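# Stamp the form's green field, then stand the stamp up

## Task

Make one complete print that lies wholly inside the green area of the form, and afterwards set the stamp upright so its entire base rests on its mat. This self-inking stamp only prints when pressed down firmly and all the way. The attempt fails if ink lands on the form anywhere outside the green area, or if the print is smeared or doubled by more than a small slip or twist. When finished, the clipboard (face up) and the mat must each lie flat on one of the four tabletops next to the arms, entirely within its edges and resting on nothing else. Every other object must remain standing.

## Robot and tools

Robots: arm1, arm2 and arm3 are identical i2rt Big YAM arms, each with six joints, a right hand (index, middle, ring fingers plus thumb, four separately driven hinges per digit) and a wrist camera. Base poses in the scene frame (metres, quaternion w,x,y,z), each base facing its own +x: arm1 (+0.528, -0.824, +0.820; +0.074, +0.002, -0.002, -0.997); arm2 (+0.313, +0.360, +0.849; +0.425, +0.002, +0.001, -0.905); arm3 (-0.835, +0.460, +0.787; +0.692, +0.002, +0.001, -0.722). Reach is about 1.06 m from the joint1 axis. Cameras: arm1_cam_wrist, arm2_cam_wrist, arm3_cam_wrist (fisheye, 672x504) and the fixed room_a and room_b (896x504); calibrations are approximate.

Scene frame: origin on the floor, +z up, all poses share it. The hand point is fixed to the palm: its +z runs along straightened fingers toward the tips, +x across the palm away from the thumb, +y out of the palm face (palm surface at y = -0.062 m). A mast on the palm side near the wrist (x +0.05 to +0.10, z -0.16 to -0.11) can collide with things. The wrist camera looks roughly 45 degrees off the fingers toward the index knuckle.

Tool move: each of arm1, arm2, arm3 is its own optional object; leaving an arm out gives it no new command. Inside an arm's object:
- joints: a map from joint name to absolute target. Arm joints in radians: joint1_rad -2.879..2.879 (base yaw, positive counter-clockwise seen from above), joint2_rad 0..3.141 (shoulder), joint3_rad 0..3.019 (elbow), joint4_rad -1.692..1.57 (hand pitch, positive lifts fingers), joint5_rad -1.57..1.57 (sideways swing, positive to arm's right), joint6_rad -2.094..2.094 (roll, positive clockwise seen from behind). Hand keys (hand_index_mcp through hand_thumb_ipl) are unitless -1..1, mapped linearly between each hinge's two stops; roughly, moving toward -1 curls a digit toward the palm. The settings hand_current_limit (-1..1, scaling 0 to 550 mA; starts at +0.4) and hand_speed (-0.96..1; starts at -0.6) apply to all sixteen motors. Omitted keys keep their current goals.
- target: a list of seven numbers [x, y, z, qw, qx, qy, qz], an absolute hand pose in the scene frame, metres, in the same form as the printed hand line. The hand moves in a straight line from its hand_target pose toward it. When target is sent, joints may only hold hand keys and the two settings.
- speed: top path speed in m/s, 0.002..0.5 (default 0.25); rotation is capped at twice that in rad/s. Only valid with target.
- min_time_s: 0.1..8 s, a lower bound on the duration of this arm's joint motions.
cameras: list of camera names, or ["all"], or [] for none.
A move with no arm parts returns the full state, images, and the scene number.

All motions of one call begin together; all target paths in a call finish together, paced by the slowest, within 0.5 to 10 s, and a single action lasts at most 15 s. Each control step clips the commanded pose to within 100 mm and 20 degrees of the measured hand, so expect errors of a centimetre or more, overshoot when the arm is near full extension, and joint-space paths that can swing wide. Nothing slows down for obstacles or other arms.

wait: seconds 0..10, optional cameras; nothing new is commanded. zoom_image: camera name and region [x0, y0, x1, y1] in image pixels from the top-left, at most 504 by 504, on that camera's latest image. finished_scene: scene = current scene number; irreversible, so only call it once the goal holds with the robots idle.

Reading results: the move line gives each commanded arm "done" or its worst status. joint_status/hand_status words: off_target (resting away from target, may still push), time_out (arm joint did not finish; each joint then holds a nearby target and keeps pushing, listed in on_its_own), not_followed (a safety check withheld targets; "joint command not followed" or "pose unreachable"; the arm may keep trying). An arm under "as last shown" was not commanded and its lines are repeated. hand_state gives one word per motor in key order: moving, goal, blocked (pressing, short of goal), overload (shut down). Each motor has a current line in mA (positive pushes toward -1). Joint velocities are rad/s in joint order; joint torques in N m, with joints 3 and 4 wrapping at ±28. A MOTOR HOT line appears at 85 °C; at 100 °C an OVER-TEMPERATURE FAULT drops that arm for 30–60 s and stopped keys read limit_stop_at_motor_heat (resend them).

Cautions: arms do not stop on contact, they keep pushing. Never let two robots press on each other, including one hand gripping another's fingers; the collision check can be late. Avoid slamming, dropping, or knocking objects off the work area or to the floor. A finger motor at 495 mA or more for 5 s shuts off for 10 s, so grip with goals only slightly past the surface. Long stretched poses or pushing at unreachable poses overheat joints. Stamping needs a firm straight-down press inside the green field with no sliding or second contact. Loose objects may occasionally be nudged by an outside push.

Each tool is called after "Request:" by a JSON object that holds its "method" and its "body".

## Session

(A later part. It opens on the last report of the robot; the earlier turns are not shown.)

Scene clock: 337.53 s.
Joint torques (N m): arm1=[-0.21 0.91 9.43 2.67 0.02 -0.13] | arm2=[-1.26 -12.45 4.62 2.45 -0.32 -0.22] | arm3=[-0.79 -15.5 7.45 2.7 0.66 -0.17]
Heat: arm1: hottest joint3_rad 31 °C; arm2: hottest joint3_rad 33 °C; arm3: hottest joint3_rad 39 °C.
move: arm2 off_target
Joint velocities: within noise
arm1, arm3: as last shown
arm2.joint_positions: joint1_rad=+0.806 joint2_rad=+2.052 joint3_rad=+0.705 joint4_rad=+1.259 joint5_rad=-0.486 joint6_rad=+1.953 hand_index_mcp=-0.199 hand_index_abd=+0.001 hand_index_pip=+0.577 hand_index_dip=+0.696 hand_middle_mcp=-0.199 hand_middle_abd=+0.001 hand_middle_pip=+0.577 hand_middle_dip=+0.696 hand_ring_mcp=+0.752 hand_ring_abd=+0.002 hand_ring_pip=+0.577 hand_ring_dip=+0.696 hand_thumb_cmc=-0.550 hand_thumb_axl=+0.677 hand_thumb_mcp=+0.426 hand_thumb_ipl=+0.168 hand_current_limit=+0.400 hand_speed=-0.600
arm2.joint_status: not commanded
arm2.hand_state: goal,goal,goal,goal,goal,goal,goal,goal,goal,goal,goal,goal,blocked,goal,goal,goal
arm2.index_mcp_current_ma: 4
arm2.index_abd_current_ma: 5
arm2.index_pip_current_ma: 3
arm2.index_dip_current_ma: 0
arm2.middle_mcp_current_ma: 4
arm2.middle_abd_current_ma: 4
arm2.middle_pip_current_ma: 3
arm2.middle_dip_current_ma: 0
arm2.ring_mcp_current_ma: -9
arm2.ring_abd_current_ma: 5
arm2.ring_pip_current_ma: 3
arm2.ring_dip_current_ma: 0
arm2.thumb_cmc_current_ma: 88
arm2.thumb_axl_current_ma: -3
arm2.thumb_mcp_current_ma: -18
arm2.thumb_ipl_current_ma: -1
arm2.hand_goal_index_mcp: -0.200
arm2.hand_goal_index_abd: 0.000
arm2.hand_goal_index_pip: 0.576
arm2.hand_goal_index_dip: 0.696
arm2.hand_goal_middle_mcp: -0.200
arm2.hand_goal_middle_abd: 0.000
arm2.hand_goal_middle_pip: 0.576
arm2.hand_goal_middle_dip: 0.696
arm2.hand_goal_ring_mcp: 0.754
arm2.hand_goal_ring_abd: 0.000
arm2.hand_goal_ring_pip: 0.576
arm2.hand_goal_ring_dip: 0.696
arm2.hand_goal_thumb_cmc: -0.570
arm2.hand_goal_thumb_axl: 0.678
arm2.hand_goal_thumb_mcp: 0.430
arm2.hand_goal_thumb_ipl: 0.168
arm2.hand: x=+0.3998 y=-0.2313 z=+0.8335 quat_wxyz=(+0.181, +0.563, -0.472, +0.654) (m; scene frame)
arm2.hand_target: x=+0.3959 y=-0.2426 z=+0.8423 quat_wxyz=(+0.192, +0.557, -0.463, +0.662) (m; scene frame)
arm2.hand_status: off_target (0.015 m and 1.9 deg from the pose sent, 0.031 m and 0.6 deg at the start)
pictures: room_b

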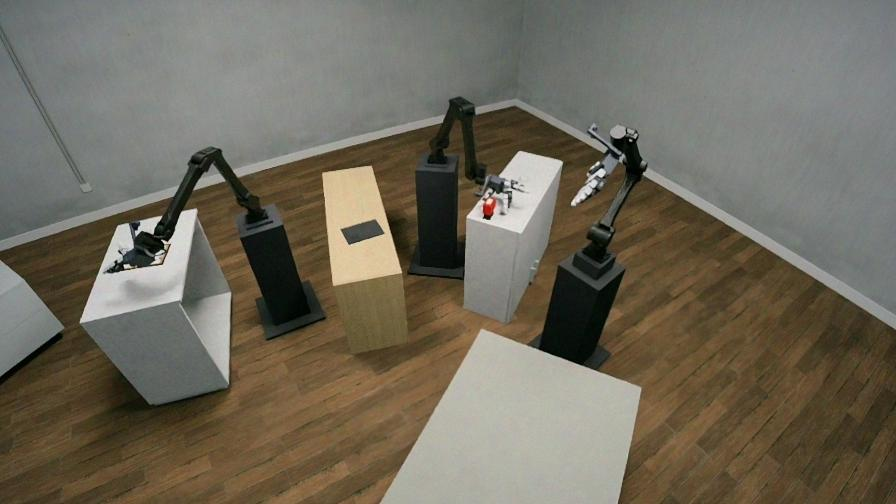

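Request:
{"method": "move", "body": {"arm2": {"target": [0.362, -0.268, 0.853, 0.1916, 0.5573, -0.4636, 0.6619], "speed": 0.08}, "cameras": ["room_b", "arm2_cam_wrist"]}}

Request:
{"method": "zoom_image", "body": {"camera": "room_b", "region": [460, 160, 540, 240]}}

Scene clock: 344.33 s.
Joint torques (N m): arm1=[0.03 0.79 9.32 2.71 0.04 -0.1] | arm2=[-1.49 -14.15 5.16 1.47 -0.34 -0.27] | arm3=[-0.67 -15.5 7.39 2.71 0.67 -0.17]
Heat: arm1: hottest joint3_rad 31 °C; arm2: hottest joint3_rad 32 °C; arm3: hottest joint3_rad 38 °C.
move: arm2 off_target
Joint velocities: within noise
arm1, arm3: as last shown
arm2.joint_positions: joint1_rad=+0.725 joint2_rad=+2.052 joint3_rad=+0.762 joint4_rad=+1.204 joint5_rad=-0.568 joint6_rad=+1.953 hand_index_mcp=-0.199 hand_index_abd=+0.001 hand_index_pip=+0.577 hand_index_dip=+0.696 hand_middle_mcp=-0.199 hand_middle_abd=+0.001 hand_middle_pip=+0.577 hand_middle_dip=+0.696 hand_ring_mcp=+0.752 hand_ring_abd=+0.002 hand_ring_pip=+0.577 hand_ring_dip=+0.696 hand_thumb_cmc=-0.550 hand_thumb_axl=+0.677 hand_thumb_mcp=+0.426 hand_thumb_ipl=+0.168 hand_current_limit=+0.400 hand_speed=-0.600
arm2.joint_status: not commanded
arm2.hand_state: goal,goal,goal,goal,goal,goal,goal,goal,goal,goal,goal,goal,blocked,goal,goal,goal
arm2.index_mcp_current_ma: 3
arm2.index_abd_current_ma: 5
arm2.index_pip_current_ma: 3
arm2.index_dip_current_ma: 0
arm2.middle_mcp_current_ma: 4
arm2.middle_abd_current_ma: 4
arm2.middle_pip_current_ma: 3
arm2.middle_dip_current_ma: 0
arm2.ring_mcp_current_ma: -9
arm2.ring_abd_current_ma: 5
arm2.ring_pip_current_ma: 3
arm2.ring_dip_current_ma: 0
arm2.thumb_cmc_current_ma: 88
arm2.thumb_axl_current_ma: -3
arm2.thumb_mcp_current_ma: -18
arm2.thumb_ipl_current_ma: -1
arm2.hand_goal_index_mcp: -0.200
arm2.hand_goal_index_abd: 0.000
arm2.hand_goal_index_pip: 0.576
arm2.hand_goal_index_dip: 0.696
arm2.hand_goal_middle_mcp: -0.200
arm2.hand_goal_middle_abd: 0.000
arm2.hand_goal_middle_pip: 0.576
arm2.hand_goal_middle_dip: 0.696
arm2.hand_goal_ring_mcp: 0.754
arm2.hand_goal_ring_abd: 0.000
arm2.hand_goal_ring_pip: 0.576
arm2.hand_goal_ring_dip: 0.696
arm2.hand_goal_thumb_cmc: -0.570
arm2.hand_goal_thumb_axl: 0.678
arm2.hand_goal_thumb_mcp: 0.430
arm2.hand_goal_thumb_ipl: 0.168
arm2.hand: x=+0.3673 y=-0.2551 z=+0.8397 quat_wxyz=(+0.180, +0.560, -0.472, +0.656) (m; scene frame)
arm2.hand_target: x=+0.3619 y=-0.2675 z=+0.8533 quat_wxyz=(+0.192, +0.557, -0.463, +0.662) (m; scene frame)
arm2.hand_status: off_target (0.019 m and 1.8 deg from the pose sent, 0.056 m and 1.9 deg at the start)
pictures: arm2_cam_wrist, room_b
camera_calibration:
arm2_cam_wrist: T_world_to_cam=[[-0.200068, -0.0707142, -0.977227, 0.913217], [0.0895911, 0.991893, -0.0901176, 0.238857], [0.975677, -0.10558, -0.192111, -0.0967935], [0, 0, 0, 1]] pos_world=[0.255746, -0.182563, 0.89535]

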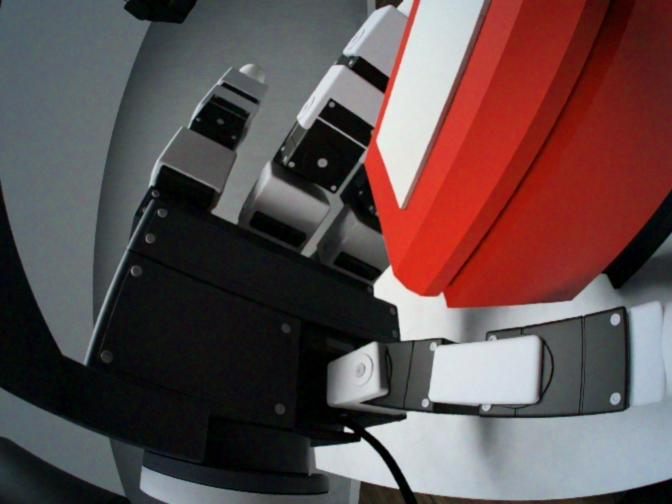

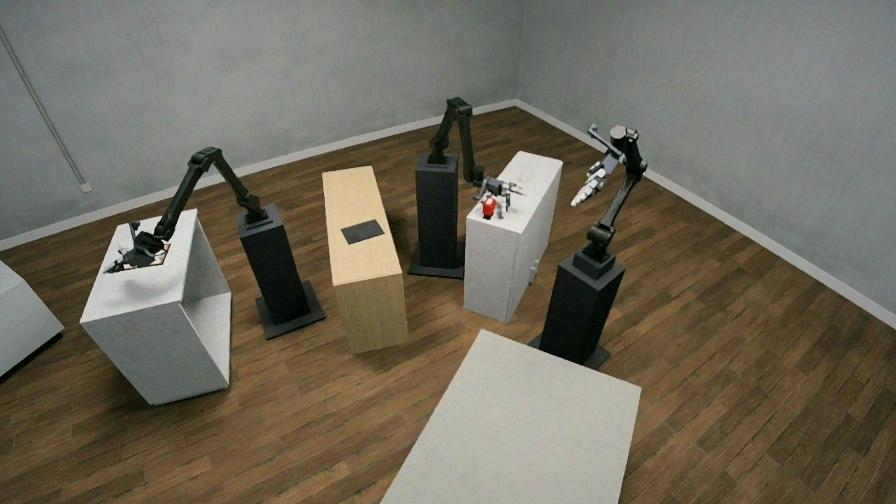

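Scaled by 6.300 from the camera's 896x504 image, which has a finer 1280x720 frame.

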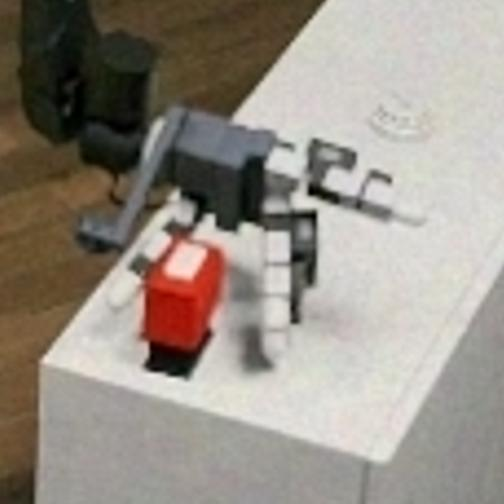

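Request:
{"method": "move", "body": {"arm2": {"joints": {"hand_index_mcp": -0.44, "hand_middle_mcp": -0.44, "hand_thumb_mcp": 0.25, "hand_speed": -0.8}}, "cameras": ["room_b"]}}

Request:
{"method": "zoom_image", "body": {"camera": "room_b", "region": [460, 160, 540, 240]}}

Request:
{"method": "move", "body": {"arm2": {"joints": {"hand_index_mcp": -0.58, "hand_middle_mcp": -0.58, "hand_thumb_mcp": 0.135}}, "cameras": ["room_b", "arm2_cam_wrist"]}}

Request:
{"method": "zoom_image", "body": {"camera": "room_b", "region": [460, 160, 540, 240]}}

Scene clock: 354.10 s.
Joint torques (N m): arm1=[0.03 0.85 9.43 2.74 0.05 -0.14] | arm2=[-1.44 -14.15 5.15 1.51 -0.31 -0.29] | arm3=[-0.85 -15.33 7.42 2.69 0.67 -0.16]
Heat: arm1: hottest joint3_rad 31 °C; arm2: hottest joint3_rad 32 °C; arm3: hottest joint3_rad 38 °C.
move: arm2 done
Joint velocities: within noise
arm1, arm3: as last shown
arm2.joint_positions: joint1_rad=+0.725 joint2_rad=+2.052 joint3_rad=+0.762 joint4_rad=+1.204 joint5_rad=-0.568 joint6_rad=+1.953 hand_index_mcp=-0.437 hand_index_abd=+0.001 hand_index_pip=+0.577 hand_index_dip=+0.696 hand_middle_mcp=-0.437 hand_middle_abd=+0.001 hand_middle_pip=+0.577 hand_middle_dip=+0.696 hand_ring_mcp=+0.752 hand_ring_abd=+0.002 hand_ring_pip=+0.577 hand_ring_dip=+0.696 hand_thumb_cmc=-0.550 hand_thumb_axl=+0.677 hand_thumb_mcp=+0.255 hand_thumb_ipl=+0.168 hand_current_limit=+0.400 hand_speed=-0.800
arm2.joint_status: all done
arm2.hand_state: goal,goal,goal,goal,goal,goal,goal,goal,goal,goal,goal,goal,blocked,goal,goal,goal
arm2.index_mcp_current_ma: 10
arm2.index_abd_current_ma: 5
arm2.index_pip_current_ma: 3
arm2.index_dip_current_ma: 0
arm2.middle_mcp_current_ma: 12
arm2.middle_abd_current_ma: 4
arm2.middle_pip_current_ma: 3
arm2.middle_dip_current_ma: 0
arm2.ring_mcp_current_ma: -9
arm2.ring_abd_current_ma: 5
arm2.ring_pip_current_ma: 3
arm2.ring_dip_current_ma: 0
arm2.thumb_cmc_current_ma: 88
arm2.thumb_axl_current_ma: -3
arm2.thumb_mcp_current_ma: 24
arm2.thumb_ipl_current_ma: -1
arm2.hand_goal_index_mcp: -0.440
arm2.hand_goal_index_abd: 0.000
arm2.hand_goal_index_pip: 0.576
arm2.hand_goal_index_dip: 0.696
arm2.hand_goal_middle_mcp: -0.440
arm2.hand_goal_middle_abd: 0.000
arm2.hand_goal_middle_pip: 0.576
arm2.hand_goal_middle_dip: 0.696
arm2.hand_goal_ring_mcp: 0.754
arm2.hand_goal_ring_abd: 0.000
arm2.hand_goal_ring_pip: 0.576
arm2.hand_goal_ring_dip: 0.696
arm2.hand_goal_thumb_cmc: -0.570
arm2.hand_goal_thumb_axl: 0.678
arm2.hand_goal_thumb_mcp: 0.250
arm2.hand_goal_thumb_ipl: 0.168
arm2.hand: x=+0.3673 y=-0.2551 z=+0.8398 quat_wxyz=(+0.180, +0.560, -0.472, +0.657) (m; scene frame)
arm2.hand_target: x=+0.3619 y=-0.2676 z=+0.8534 quat_wxyz=(+0.192, +0.557, -0.463, +0.662) (m; scene frame)
arm2.hand_status: not commanded
pictures: room_b

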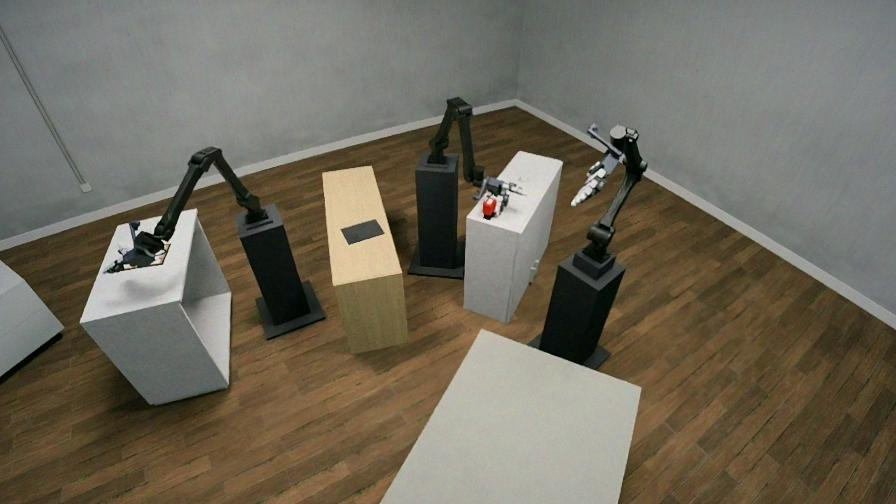

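Scaled by 6.300 from the camera's 896x504 image, which has a finer 1280x720 frame.

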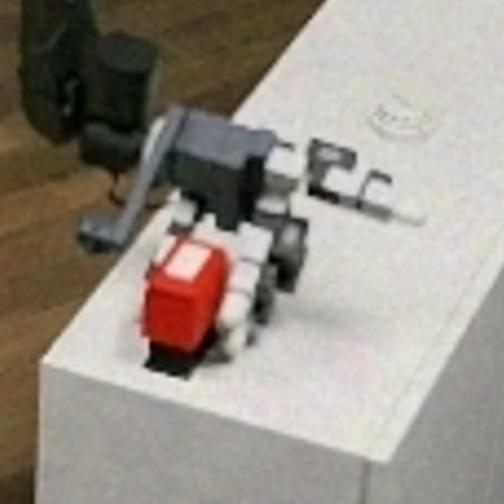

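Scene clock: 354.73 s.
Joint torques (N m): arm1=[0.32 1.49 9.39 2.69 0.05 -0.11] | arm2=[-1.44 -14.1 5.15 1.54 -0.32 -0.29] | arm3=[-0.85 -15.33 7.43 2.71 0.66 -0.18]
Heat: arm1: hottest joint3_rad 31 °C; arm2: hottest joint3_rad 32 °C; arm3: hottest joint3_rad 38 °C.
move: arm2 off_target
Joint velocities: within noise
arm1.joint_positions: joint1_rad=+0.147 joint2_rad=+0.604 joint3_rad=+1.315 joint4_rad=-1.244 joint5_rad=+0.076 joint6_rad=+1.052 hand_index_mcp=+0.755 hand_index_abd=+0.000 hand_index_pip=+0.577 hand_index_dip=+0.696 hand_middle_mcp=+0.755 hand_middle_abd=+0.000 hand_middle_pip=+0.577 hand_middle_dip=+0.696 hand_ring_mcp=+0.755 hand_ring_abd=+0.000 hand_ring_pip=+0.577 hand_ring_dip=+0.696 hand_thumb_cmc=+0.715 hand_thumb_axl=+0.677 hand_thumb_mcp=+0.226 hand_thumb_ipl=+0.168 hand_current_limit=+0.400 hand_speed=-0.600
arm1.joint_status: not commanded
arm1.hand_state: goal,goal,goal,goal,goal,goal,goal,goal,goal,goal,goal,goal,goal,goal,goal,goal
arm1.index_mcp_current_ma: 2
arm1.index_abd_current_ma: 0
arm1.index_pip_current_ma: 1
arm1.index_dip_current_ma: 0
arm1.middle_mcp_current_ma: 3
arm1.middle_abd_current_ma: 0
arm1.middle_pip_current_ma: 1
arm1.middle_dip_current_ma: 0
arm1.ring_mcp_current_ma: 2
arm1.ring_abd_current_ma: 0
arm1.ring_pip_current_ma: 1
arm1.ring_dip_current_ma: 0
arm1.thumb_cmc_current_ma: 3
arm1.thumb_axl_current_ma: -2
arm1.thumb_mcp_current_ma: 0
arm1.thumb_ipl_current_ma: -1
arm1.hand_goal_index_mcp: 0.754
arm1.hand_goal_index_abd: 0.000
arm1.hand_goal_index_pip: 0.576
arm1.hand_goal_index_dip: 0.696
arm1.hand_goal_middle_mcp: 0.754
arm1.hand_goal_middle_abd: 0.000
arm1.hand_goal_middle_pip: 0.576
arm1.hand_goal_middle_dip: 0.696
arm1.hand_goal_ring_mcp: 0.754
arm1.hand_goal_ring_abd: 0.000
arm1.hand_goal_ring_pip: 0.576
arm1.hand_goal_ring_dip: 0.696
arm1.hand_goal_thumb_cmc: 0.714
arm1.hand_goal_thumb_axl: 0.678
arm1.hand_goal_thumb_mcp: 0.226
arm1.hand_goal_thumb_ipl: 0.168
arm1.hand: x=+0.2518 y=-0.8023 z=+1.3672 quat_wxyz=(+0.488, +0.326, -0.805, -0.086) (m; scene frame)
arm1.hand_target: x=+0.2544 y=-0.8015 z=+1.3785 quat_wxyz=(+0.499, +0.323, -0.800, -0.087) (m; scene frame)
arm1.hand_status: not commanded
arm2.joint_positions: joint1_rad=+0.725 joint2_rad=+2.052 joint3_rad=+0.762 joint4_rad=+1.204 joint5_rad=-0.568 joint6_rad=+1.953 hand_index_mcp=-0.505 hand_index_abd=+0.003 hand_index_pip=+0.591 hand_index_dip=+0.697 hand_middle_mcp=-0.528 hand_middle_abd=+0.001 hand_middle_pip=+0.587 hand_middle_dip=+0.700 hand_ring_mcp=+0.752 hand_ring_abd=+0.002 hand_ring_pip=+0.577 hand_ring_dip=+0.696 hand_thumb_cmc=-0.551 hand_thumb_axl=+0.677 hand_thumb_mcp=+0.210 hand_thumb_ipl=+0.177 hand_current_limit=+0.400 hand_speed=-0.800
arm2.joint_status: hand_index_mcp off_target (ended at -0.505, target -0.580); hand_middle_mcp off_target (ended at -0.528, target -0.580); hand_thumb_mcp off_target (ended at +0.210, target +0.135)
arm2.hand_state: blocked,goal,goal,goal,blocked,goal,goal,goal,goal,goal,goal,goal,goal,goal,blocked,goal
arm2.index_mcp_current_ma: 367
arm2.index_abd_current_ma: 11
arm2.index_pip_current_ma: 62
arm2.index_dip_current_ma: 5
arm2.middle_mcp_current_ma: 250
arm2.middle_abd_current_ma: 5
arm2.middle_pip_current_ma: 45
arm2.middle_dip_current_ma: 16
arm2.ring_mcp_current_ma: -9
arm2.ring_abd_current_ma: 5
arm2.ring_pip_current_ma: 3
arm2.ring_dip_current_ma: 0
arm2.thumb_cmc_current_ma: 82
arm2.thumb_axl_current_ma: -5
arm2.thumb_mcp_current_ma: 385
arm2.thumb_ipl_current_ma: 53
arm2.hand_goal_index_mcp: -0.580
arm2.hand_goal_index_abd: 0.000
arm2.hand_goal_index_pip: 0.576
arm2.hand_goal_index_dip: 0.696
arm2.hand_goal_middle_mcp: -0.580
arm2.hand_goal_middle_abd: 0.000
arm2.hand_goal_middle_pip: 0.576
arm2.hand_goal_middle_dip: 0.696
arm2.hand_goal_ring_mcp: 0.754
arm2.hand_goal_ring_abd: 0.000
arm2.hand_goal_ring_pip: 0.576
arm2.hand_goal_ring_dip: 0.696
arm2.hand_goal_thumb_cmc: -0.570
arm2.hand_goal_thumb_axl: 0.678
arm2.hand_goal_thumb_mcp: 0.136
arm2.hand_goal_thumb_ipl: 0.168
arm2.hand: x=+0.3673 y=-0.2550 z=+0.8397 quat_wxyz=(+0.180, +0.560, -0.472, +0.656) (m; scene frame)
arm2.hand_target: x=+0.3620 y=-0.2675 z=+0.8534 quat_wxyz=(+0.192, +0.557, -0.463, +0.662) (m; scene frame)
arm2.hand_status: not commanded
arm3: as last shown
pictures: arm2_cam_wrist, room_b
camera_calibration:
arm2_cam_wrist: T_world_to_cam=[[-0.200015, -0.0704019, -0.97726, 0.913193], [0.0892679, 0.991957, -0.0897311, 0.238598], [0.975718, -0.105186, -0.192122, -0.0967407], [0, 0, 0, 1]] pos_world=[0.255745, -0.182564, 0.895251]

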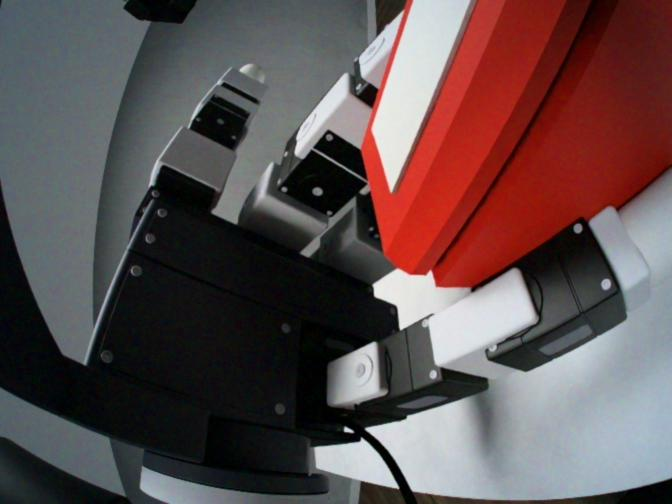

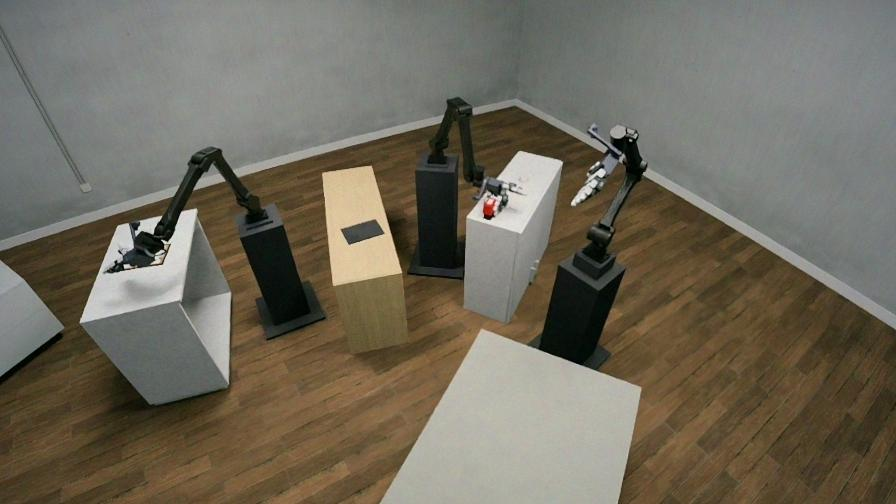

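Scaled by 6.300 from the camera's 896x504 image, which has a finer 1280x720 frame.

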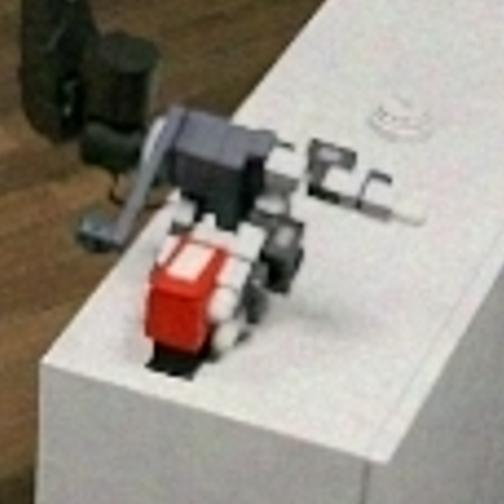

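Request:
{"method": "move", "body": {"arm2": {"target": [0.364, -0.262, 0.96, 0.1916, 0.5573, -0.4636, 0.6619], "speed": 0.15}, "cameras": ["room_b"]}}

Request:
{"method": "zoom_image", "body": {"camera": "room_b", "region": [450, 140, 550, 240]}}

Scene clock: 363.80 s.
Joint torques (N m): arm1=[0.15 0.97 9.37 2.81 0.03 -0.16] | arm2=[-1.08 -13.74 5.97 1.77 -0.06 -0.29] | arm3=[-0.79 -15.62 7.43 2.71 0.66 -0.17]
Heat: arm1: hottest joint3_rad 31 °C; arm2: hottest joint3_rad 32 °C; arm3: hottest joint3_rad 38 °C.
move: arm2 off_target
Joint velocities: within noise
arm1, arm3: as last shown
arm2.joint_positions: joint1_rad=+0.725 joint2_rad=+1.751 joint3_rad=+0.757 joint4_rad=+0.905 joint5_rad=-0.568 joint6_rad=+1.954 hand_index_mcp=-0.506 hand_index_abd=+0.008 hand_index_pip=+0.592 hand_index_dip=+0.697 hand_middle_mcp=-0.528 hand_middle_abd=+0.005 hand_middle_pip=+0.588 hand_middle_dip=+0.701 hand_ring_mcp=+0.752 hand_ring_abd=+0.002 hand_ring_pip=+0.577 hand_ring_dip=+0.696 hand_thumb_cmc=-0.550 hand_thumb_axl=+0.677 hand_thumb_mcp=+0.210 hand_thumb_ipl=+0.178 hand_current_limit=+0.400 hand_speed=-0.800
arm2.joint_status: not commanded
arm2.hand_state: blocked,goal,goal,goal,blocked,goal,goal,goal,goal,goal,goal,goal,blocked,goal,blocked,goal
arm2.index_mcp_current_ma: 364
arm2.index_abd_current_ma: 29
arm2.index_pip_current_ma: 65
arm2.index_dip_current_ma: 5
arm2.middle_mcp_current_ma: 250
arm2.middle_abd_current_ma: 19
arm2.middle_pip_current_ma: 48
arm2.middle_dip_current_ma: 19
arm2.ring_mcp_current_ma: -9
arm2.ring_abd_current_ma: 5
arm2.ring_pip_current_ma: 3
arm2.ring_dip_current_ma: 0
arm2.thumb_cmc_current_ma: 89
arm2.thumb_axl_current_ma: -7
arm2.thumb_mcp_current_ma: 385
arm2.thumb_ipl_current_ma: 54
arm2.hand_goal_index_mcp: -0.580
arm2.hand_goal_index_abd: 0.000
arm2.hand_goal_index_pip: 0.576
arm2.hand_goal_index_dip: 0.696
arm2.hand_goal_middle_mcp: -0.580
arm2.hand_goal_middle_abd: 0.000
arm2.hand_goal_middle_pip: 0.576
arm2.hand_goal_middle_dip: 0.696
arm2.hand_goal_ring_mcp: 0.754
arm2.hand_goal_ring_abd: 0.000
arm2.hand_goal_ring_pip: 0.576
arm2.hand_goal_ring_dip: 0.696
arm2.hand_goal_thumb_cmc: -0.570
arm2.hand_goal_thumb_axl: 0.678
arm2.hand_goal_thumb_mcp: 0.136
arm2.hand_goal_thumb_ipl: 0.168
arm2.hand: x=+0.3671 y=-0.2566 z=+0.9415 quat_wxyz=(+0.179, +0.560, -0.474, +0.656) (m; scene frame)
arm2.hand_target: x=+0.3641 y=-0.2617 z=+0.9598 quat_wxyz=(+0.191, +0.557, -0.464, +0.662) (m; scene frame)
arm2.hand_status: off_target (0.020 m and 2.1 deg from the pose sent, 0.121 m and 1.8 deg at the start)
pictures: room_b

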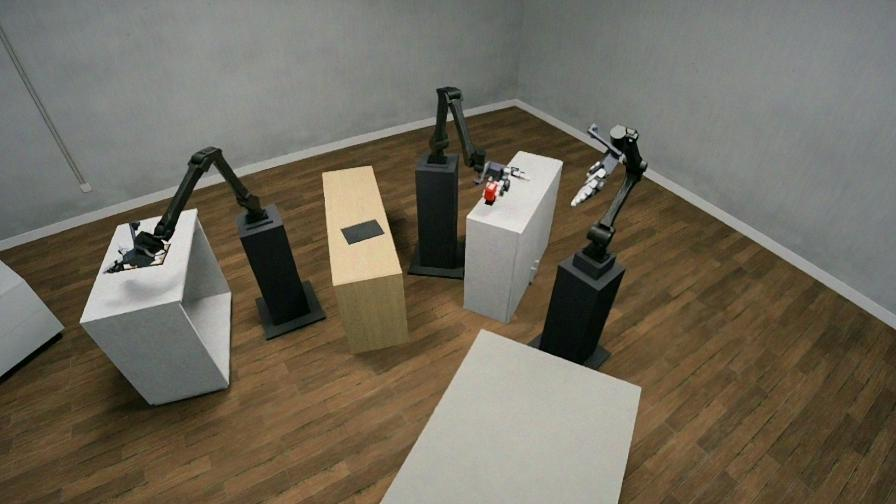

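Scaled by 5.040 from the camera's 896x504 image, which has a finer 1280x720 frame.

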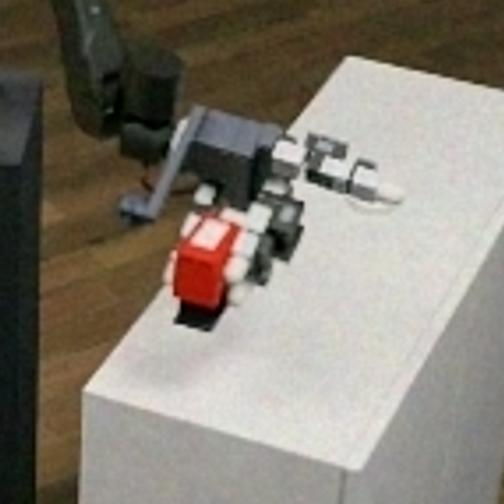

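Request:
{"method": "move", "body": {"arm2": {"joints": {"joint1_rad": -0.365, "joint5_rad": 0.62}, "min_time_s": 4}, "cameras": ["room_b", "room_a", "arm2_cam_wrist"]}}

Scene clock: 383.63 s.
Joint torques (N m): arm1=[0.21 1.14 9.43 2.88 0.05 -0.1] | arm2=[-1.2 -13.39 5.74 1.51 0.17 -0.31] | arm3=[-0.79 -15.62 7.45 2.69 0.67 -0.17]
Heat: arm1: hottest joint3_rad 31 °C; arm2: hottest joint3_rad 32 °C; arm3: hottest joint3_rad 37 °C.
move: arm2 done
Joint velocities: within noise
arm1: as last shown
arm2.joint_positions: joint1_rad=-0.359 joint2_rad=+1.751 joint3_rad=+0.757 joint4_rad=+0.905 joint5_rad=+0.617 joint6_rad=+1.954 hand_index_mcp=-0.506 hand_index_abd=+0.009 hand_index_pip=+0.592 hand_index_dip=+0.697 hand_middle_mcp=-0.528 hand_middle_abd=+0.005 hand_middle_pip=+0.588 hand_middle_dip=+0.701 hand_ring_mcp=+0.752 hand_ring_abd=+0.002 hand_ring_pip=+0.577 hand_ring_dip=+0.696 hand_thumb_cmc=-0.550 hand_thumb_axl=+0.677 hand_thumb_mcp=+0.210 hand_thumb_ipl=+0.178 hand_current_limit=+0.400 hand_speed=-0.800
arm2.joint_status: all done
arm2.hand_state: blocked,goal,goal,goal,blocked,goal,goal,goal,goal,goal,goal,goal,blocked,goal,blocked,goal
arm2.index_mcp_current_ma: 364
arm2.index_abd_current_ma: 30
arm2.index_pip_current_ma: 65
arm2.index_dip_current_ma: 5
arm2.middle_mcp_current_ma: 250
arm2.middle_abd_current_ma: 19
arm2.middle_pip_current_ma: 49
arm2.middle_dip_current_ma: 19
arm2.ring_mcp_current_ma: -9
arm2.ring_abd_current_ma: 5
arm2.ring_pip_current_ma: 3
arm2.ring_dip_current_ma: 0
arm2.thumb_cmc_current_ma: 89
arm2.thumb_axl_current_ma: -7
arm2.thumb_mcp_current_ma: 385
arm2.thumb_ipl_current_ma: 55
arm2.hand_goal_index_mcp: -0.580
arm2.hand_goal_index_abd: 0.000
arm2.hand_goal_index_pip: 0.576
arm2.hand_goal_index_dip: 0.696
arm2.hand_goal_middle_mcp: -0.580
arm2.hand_goal_middle_abd: 0.000
arm2.hand_goal_middle_pip: 0.576
arm2.hand_goal_middle_dip: 0.696
arm2.hand_goal_ring_mcp: 0.754
arm2.hand_goal_ring_abd: 0.000
arm2.hand_goal_ring_pip: 0.576
arm2.hand_goal_ring_dip: 0.696
arm2.hand_goal_thumb_cmc: -0.570
arm2.hand_goal_thumb_axl: 0.678
arm2.hand_goal_thumb_mcp: 0.136
arm2.hand_goal_thumb_ipl: 0.168
arm2.hand: x=-0.2292 y=+0.2310 z=+0.9490 quat_wxyz=(+0.676, -0.155, -0.717, +0.078) (m; scene frame)
arm2.hand_target: x=-0.2334 y=+0.2333 z=+0.9648 quat_wxyz=(+0.685, -0.160, -0.707, +0.079) (m; scene frame)
arm2.hand_status: not commanded
arm3.joint_positions: joint1_rad=-0.958 joint2_rad=+1.868 joint3_rad=+1.307 joint4_rad=+0.026 joint5_rad=+0.735 joint6_rad=+1.430 hand_index_mcp=-0.188 hand_index_abd=+0.001 hand_index_pip=+0.577 hand_index_dip=+0.696 hand_middle_mcp=-0.187 hand_middle_abd=+0.001 hand_middle_pip=+0.577 hand_middle_dip=+0.696 hand_ring_mcp=+0.757 hand_ring_abd=+0.001 hand_ring_pip=+0.577 hand_ring_dip=+0.696 hand_thumb_cmc=-0.552 hand_thumb_axl=+0.677 hand_thumb_mcp=+0.426 hand_thumb_ipl=+0.168 hand_current_limit=+0.400 hand_speed=-0.600
arm3.joint_status: not commanded
arm3.hand_state: goal,goal,goal,goal,goal,goal,goal,goal,goal,goal,goal,goal,goal,goal,goal,goal
arm3.index_mcp_current_ma: 18
arm3.index_abd_current_ma: 0
arm3.index_pip_current_ma: 0
arm3.index_dip_current_ma: 0
arm3.middle_mcp_current_ma: 19
arm3.middle_abd_current_ma: 0
arm3.middle_pip_current_ma: 0
arm3.middle_dip_current_ma: 0
arm3.ring_mcp_current_ma: 3
arm3.ring_abd_current_ma: 0
arm3.ring_pip_current_ma: 0
arm3.ring_dip_current_ma: 0
arm3.thumb_cmc_current_ma: 31
arm3.thumb_axl_current_ma: 0
arm3.thumb_mcp_current_ma: -5
arm3.thumb_ipl_current_ma: 0
arm3.hand_goal_index_mcp: -0.200
arm3.hand_goal_index_abd: 0.000
arm3.hand_goal_index_pip: 0.576
arm3.hand_goal_index_dip: 0.696
arm3.hand_goal_middle_mcp: -0.200
arm3.hand_goal_middle_abd: 0.000
arm3.hand_goal_middle_pip: 0.576
arm3.hand_goal_middle_dip: 0.696
arm3.hand_goal_ring_mcp: 0.754
arm3.hand_goal_ring_abd: 0.000
arm3.hand_goal_ring_pip: 0.576
arm3.hand_goal_ring_dip: 0.696
arm3.hand_goal_thumb_cmc: -0.570
arm3.hand_goal_thumb_axl: 0.678
arm3.hand_goal_thumb_mcp: 0.430
arm3.hand_goal_thumb_ipl: 0.168
arm3.hand: x=-1.4716 y=+0.2669 z=+0.9721 quat_wxyz=(+0.517, +0.117, -0.822, -0.208) (m; scene frame)
arm3.hand_target: x=-1.4698 y=+0.2600 z=+0.9602 quat_wxyz=(+0.519, +0.116, -0.822, -0.204) (m; scene frame)
arm3.hand_status: not commanded
pictures: arm2_cam_wrist, room_a, room_b
camera_calibration:
arm2_cam_wrist: T_world_to_cam=[[0.0850542, 0.298797, -0.950519, 0.889651], [0.707012, -0.69029, -0.153729, 0.410374], [-0.702068, -0.658953, -0.269965, 0.374706], [0, 0, 0, 1]] pos_world=[-0.102739, 0.264366, 1.00987]

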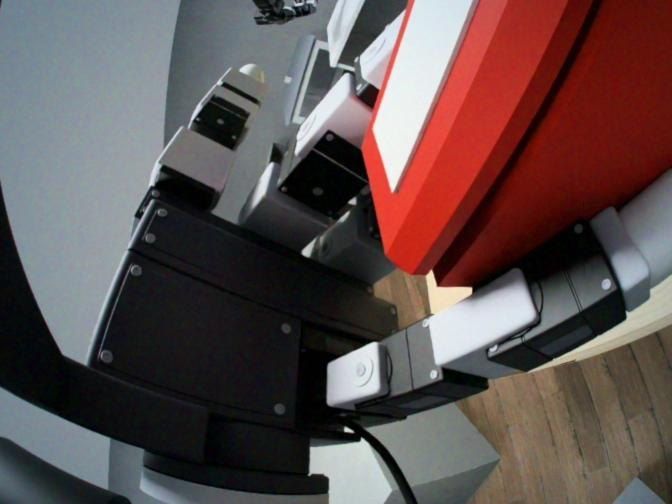

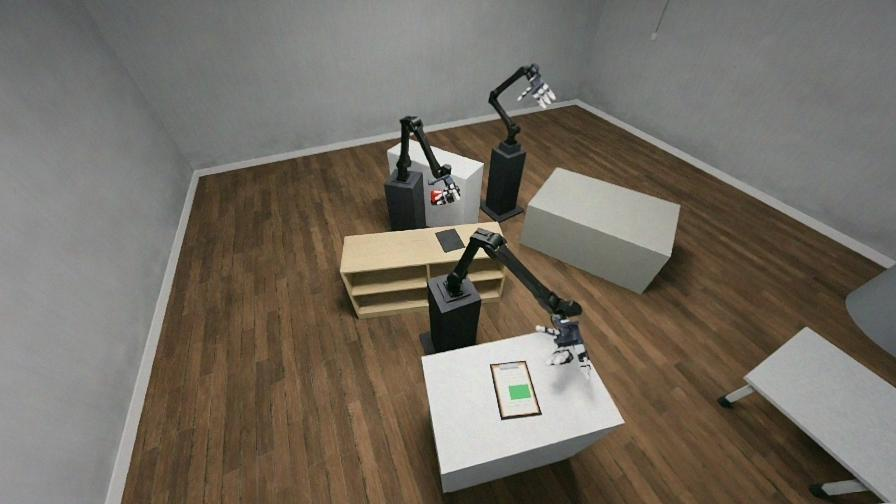

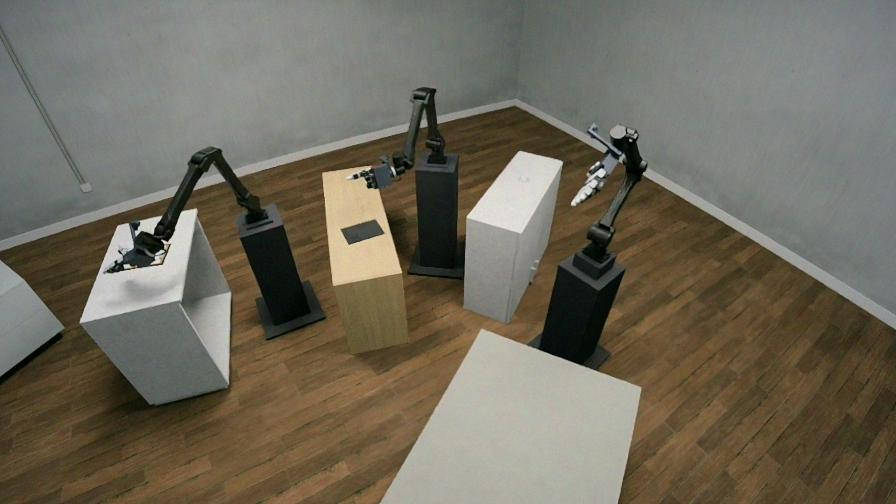

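Request:
{"method": "move", "body": {"arm2": {"target": [-0.350, 0.180, 0.85, 0.6818, -0.1907, -0.6994, 0.1001], "speed": 0.2}, "cameras": ["room_b", "room_a", "arm2_cam_wrist"]}}

Request:
{"method": "zoom_image", "body": {"camera": "room_b", "region": [310, 160, 430, 280]}}

Request:
{"method": "zoom_image", "body": {"camera": "room_a", "region": [390, 170, 510, 290]}}

Scene clock: 415.73 s.
Joint torques (N m): arm1=[-0.15 1.44 9.47 2.69 0.03 -0.1] | arm2=[-1.79 -17.32 7.23 2.35 0.02 -0.28] | arm3=[-0.73 -15.5 7.47 2.7 0.67 -0.18]
Heat: arm1: hottest joint3_rad 31 °C; arm2: hottest joint3_rad 32 °C; arm3: hottest joint3_rad 37 °C.
move: arm2 off_target
Joint velocities: within noise
arm1, arm3: as last shown
arm2.joint_positions: joint1_rad=-0.374 joint2_rad=+2.200 joint3_rad=+1.124 joint4_rad=+0.950 joint5_rad=+0.611 joint6_rad=+2.024 hand_index_mcp=-0.506 hand_index_abd=+0.009 hand_index_pip=+0.592 hand_index_dip=+0.697 hand_middle_mcp=-0.528 hand_middle_abd=+0.006 hand_middle_pip=+0.588 hand_middle_dip=+0.701 hand_ring_mcp=+0.752 hand_ring_abd=+0.002 hand_ring_pip=+0.577 hand_ring_dip=+0.696 hand_thumb_cmc=-0.550 hand_thumb_axl=+0.677 hand_thumb_mcp=+0.210 hand_thumb_ipl=+0.178 hand_current_limit=+0.400 hand_speed=-0.800
arm2.joint_status: not commanded
arm2.hand_state: blocked,goal,goal,goal,blocked,goal,goal,goal,goal,goal,goal,goal,blocked,goal,blocked,goal
arm2.index_mcp_current_ma: 364
arm2.index_abd_current_ma: 31
arm2.index_pip_current_ma: 65
arm2.index_dip_current_ma: 5
arm2.middle_mcp_current_ma: 250
arm2.middle_abd_current_ma: 19
arm2.middle_pip_current_ma: 49
arm2.middle_dip_current_ma: 19
arm2.ring_mcp_current_ma: -9
arm2.ring_abd_current_ma: 5
arm2.ring_pip_current_ma: 3
arm2.ring_dip_current_ma: 0
arm2.thumb_cmc_current_ma: 89
arm2.thumb_axl_current_ma: -7
arm2.thumb_mcp_current_ma: 385
arm2.thumb_ipl_current_ma: 55
arm2.hand_goal_index_mcp: -0.580
arm2.hand_goal_index_abd: 0.000
arm2.hand_goal_index_pip: 0.576
arm2.hand_goal_index_dip: 0.696
arm2.hand_goal_middle_mcp: -0.580
arm2.hand_goal_middle_abd: 0.000
arm2.hand_goal_middle_pip: 0.576
arm2.hand_goal_middle_dip: 0.696
arm2.hand_goal_ring_mcp: 0.754
arm2.hand_goal_ring_abd: 0.000
arm2.hand_goal_ring_pip: 0.576
arm2.hand_goal_ring_dip: 0.696
arm2.hand_goal_thumb_cmc: -0.570
arm2.hand_goal_thumb_axl: 0.678
arm2.hand_goal_thumb_mcp: 0.136
arm2.hand_goal_thumb_ipl: 0.168
arm2.hand: x=-0.3306 y=+0.1802 z=+0.8273 quat_wxyz=(+0.663, -0.180, -0.721, +0.089) (m; scene frame)
arm2.hand_target: x=-0.3488 y=+0.1805 z=+0.8506 quat_wxyz=(+0.682, -0.191, -0.699, +0.100) (m; scene frame)
arm2.hand_status: off_target (0.030 m and 3.7 deg from the pose sent, 0.164 m and 5.2 deg at the start)
pictures: arm2_cam_wrist, room_a, room_b
camera_calibration:
arm2_cam_wrist: T_world_to_cam=[[0.112582, 0.247458, -0.962336, 0.825885], [0.698915, -0.708133, -0.100327, 0.38475], [-0.706288, -0.661296, -0.252675, 0.221784], [0, 0, 0, 1]] pos_world=[-0.205244, 0.214747, 0.889419]

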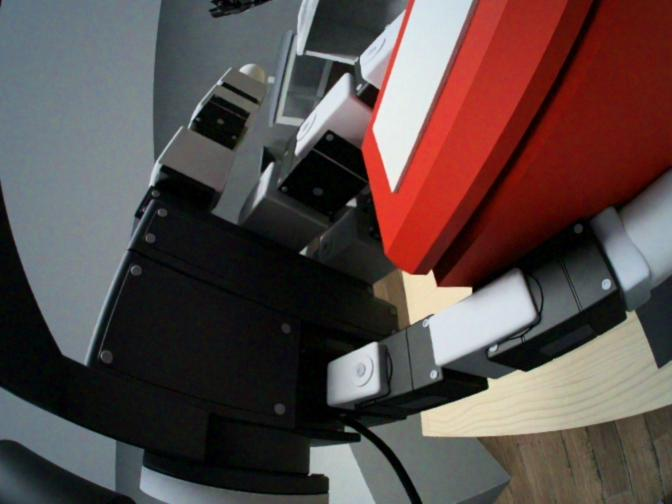

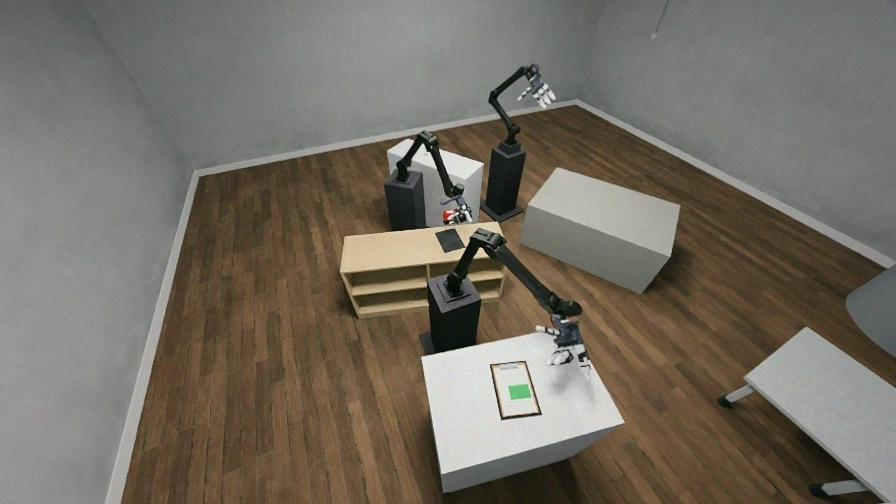

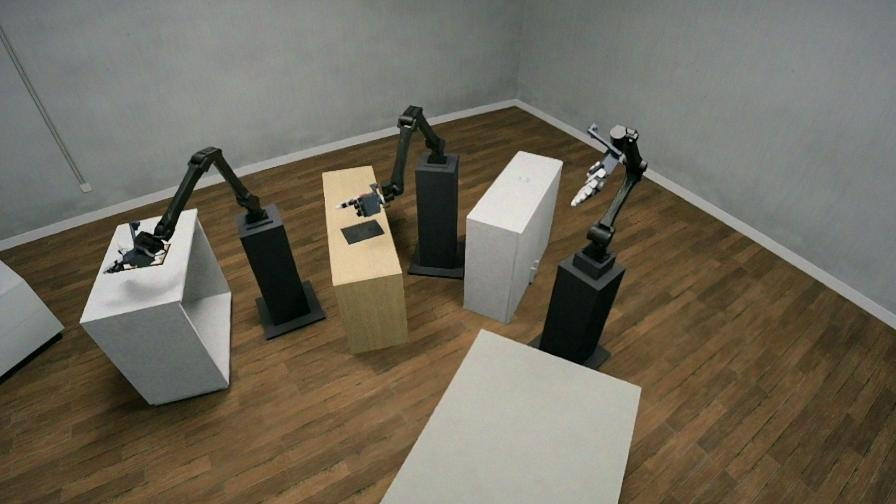

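Scaled by 4.200 from the camera's 896x504 image, which has a finer 1280x720 frame.

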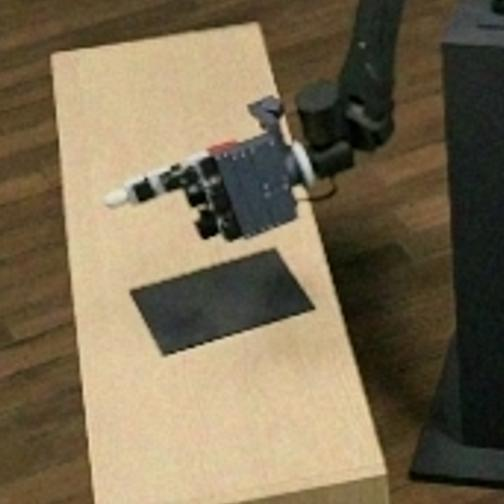

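Scaled by 4.200 from the camera's 896x504 image, which has a finer 1280x720 frame.

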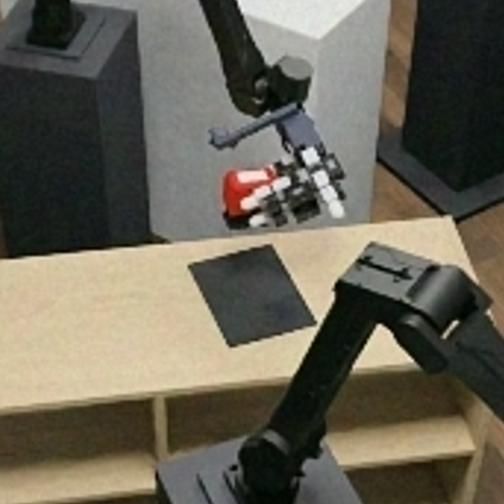

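Request:
{"method": "move", "body": {"arm2": {"target": [-0.364, 0.184, 0.775, 0.6818, -0.1907, -0.6994, 0.1001], "speed": 0.12}, "cameras": ["room_b", "room_a"]}}

Request:
{"method": "zoom_image", "body": {"camera": "room_a", "region": [400, 190, 500, 280]}}

Request:
{"method": "zoom_image", "body": {"camera": "room_b", "region": [310, 180, 410, 270]}}

Scene clock: 430.47 s.
Joint torques (N m): arm1=[0.32 0.67 9.37 2.58 0.02 -0.11] | arm2=[-1.79 -18.49 6.2 2.65 -0.08 -0.3] | arm3=[-0.73 -15.62 7.42 2.69 0.68 -0.18]
Heat: arm1: hottest joint3_rad 31 °C; arm2: hottest joint3_rad 31 °C; arm3: hottest joint3_rad 36 °C.
move: arm2 off_target
Joint velocities: within noise
arm1, arm3: as last shown
arm2.joint_positions: joint1_rad=-0.392 joint2_rad=+2.391 joint3_rad=+1.215 joint4_rad=+1.047 joint5_rad=+0.596 joint6_rad=+2.025 hand_index_mcp=-0.506 hand_index_abd=+0.009 hand_index_pip=+0.592 hand_index_dip=+0.697 hand_middle_mcp=-0.528 hand_middle_abd=+0.006 hand_middle_pip=+0.588 hand_middle_dip=+0.701 hand_ring_mcp=+0.752 hand_ring_abd=+0.002 hand_ring_pip=+0.577 hand_ring_dip=+0.696 hand_thumb_cmc=-0.550 hand_thumb_axl=+0.677 hand_thumb_mcp=+0.210 hand_thumb_ipl=+0.178 hand_current_limit=+0.400 hand_speed=-0.800
arm2.joint_status: not commanded
arm2.hand_state: blocked,goal,goal,goal,blocked,goal,goal,goal,goal,goal,goal,goal,blocked,goal,blocked,goal
arm2.index_mcp_current_ma: 364
arm2.index_abd_current_ma: 31
arm2.index_pip_current_ma: 65
arm2.index_dip_current_ma: 5
arm2.middle_mcp_current_ma: 250
arm2.middle_abd_current_ma: 20
arm2.middle_pip_current_ma: 49
arm2.middle_dip_current_ma: 19
arm2.ring_mcp_current_ma: -9
arm2.ring_abd_current_ma: 5
arm2.ring_pip_current_ma: 3
arm2.ring_dip_current_ma: 0
arm2.thumb_cmc_current_ma: 89
arm2.thumb_axl_current_ma: -7
arm2.thumb_mcp_current_ma: 385
arm2.thumb_ipl_current_ma: 55
arm2.hand_goal_index_mcp: -0.580
arm2.hand_goal_index_abd: 0.000
arm2.hand_goal_index_pip: 0.576
arm2.hand_goal_index_dip: 0.696
arm2.hand_goal_middle_mcp: -0.580
arm2.hand_goal_middle_abd: 0.000
arm2.hand_goal_middle_pip: 0.576
arm2.hand_goal_middle_dip: 0.696
arm2.hand_goal_ring_mcp: 0.754
arm2.hand_goal_ring_abd: 0.000
arm2.hand_goal_ring_pip: 0.576
arm2.hand_goal_ring_dip: 0.696
arm2.hand_goal_thumb_cmc: -0.570
arm2.hand_goal_thumb_axl: 0.678
arm2.hand_goal_thumb_mcp: 0.136
arm2.hand_goal_thumb_ipl: 0.168
arm2.hand: x=-0.3441 y=+0.1846 z=+0.7519 quat_wxyz=(+0.662, -0.181, -0.722, +0.088) (m; scene frame)
arm2.hand_target: x=-0.3629 y=+0.1846 z=+0.7756 quat_wxyz=(+0.682, -0.191, -0.699, +0.100) (m; scene frame)
arm2.hand_status: off_target (0.030 m and 3.9 deg from the pose sent, 0.062 m and 3.7 deg at the start)
pictures: room_a, room_b

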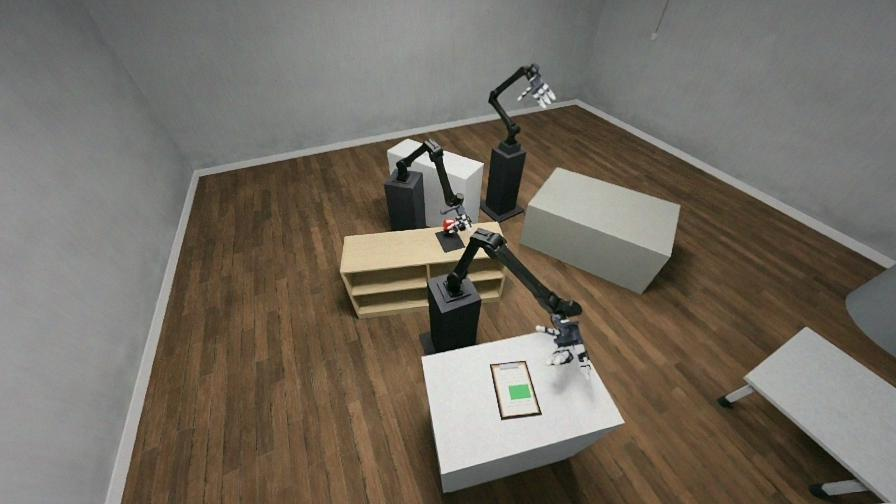

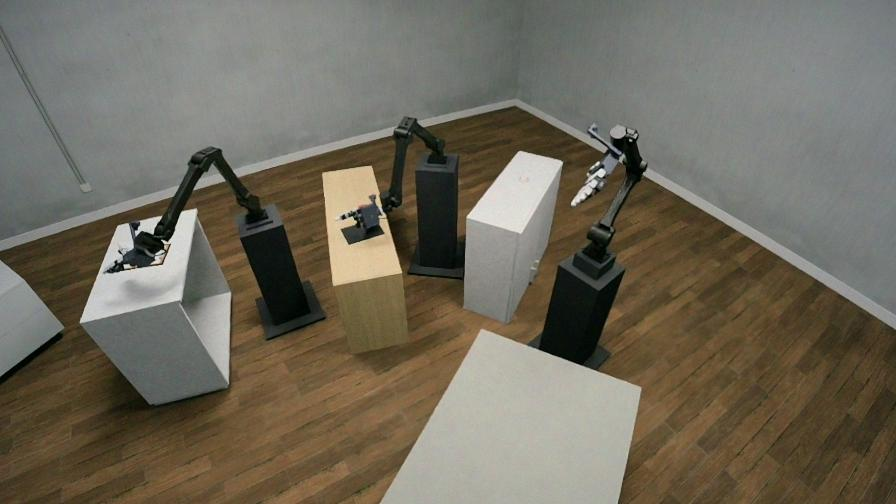

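Scaled by 5.040 from the camera's 896x504 image, which has a finer 1280x720 frame.

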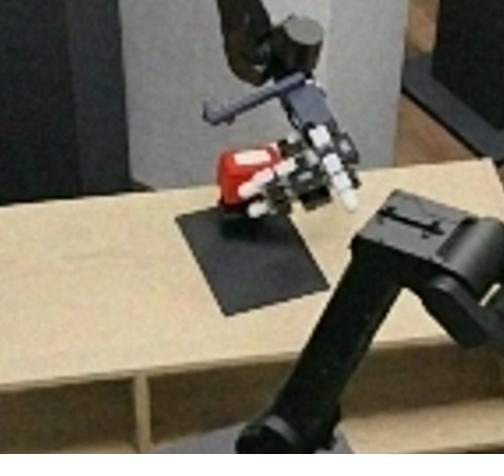

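Scaled by 5.040 from the camera's 896x504 image, which has a finer 1280x720 frame.

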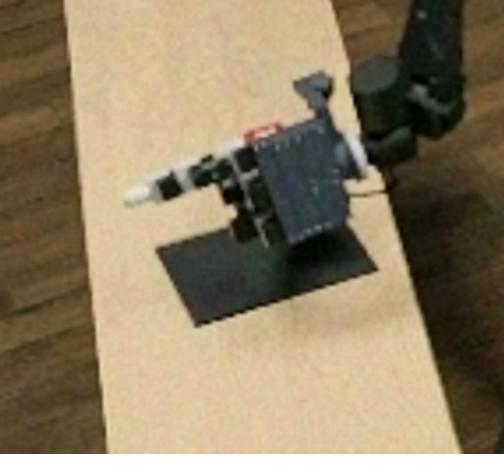

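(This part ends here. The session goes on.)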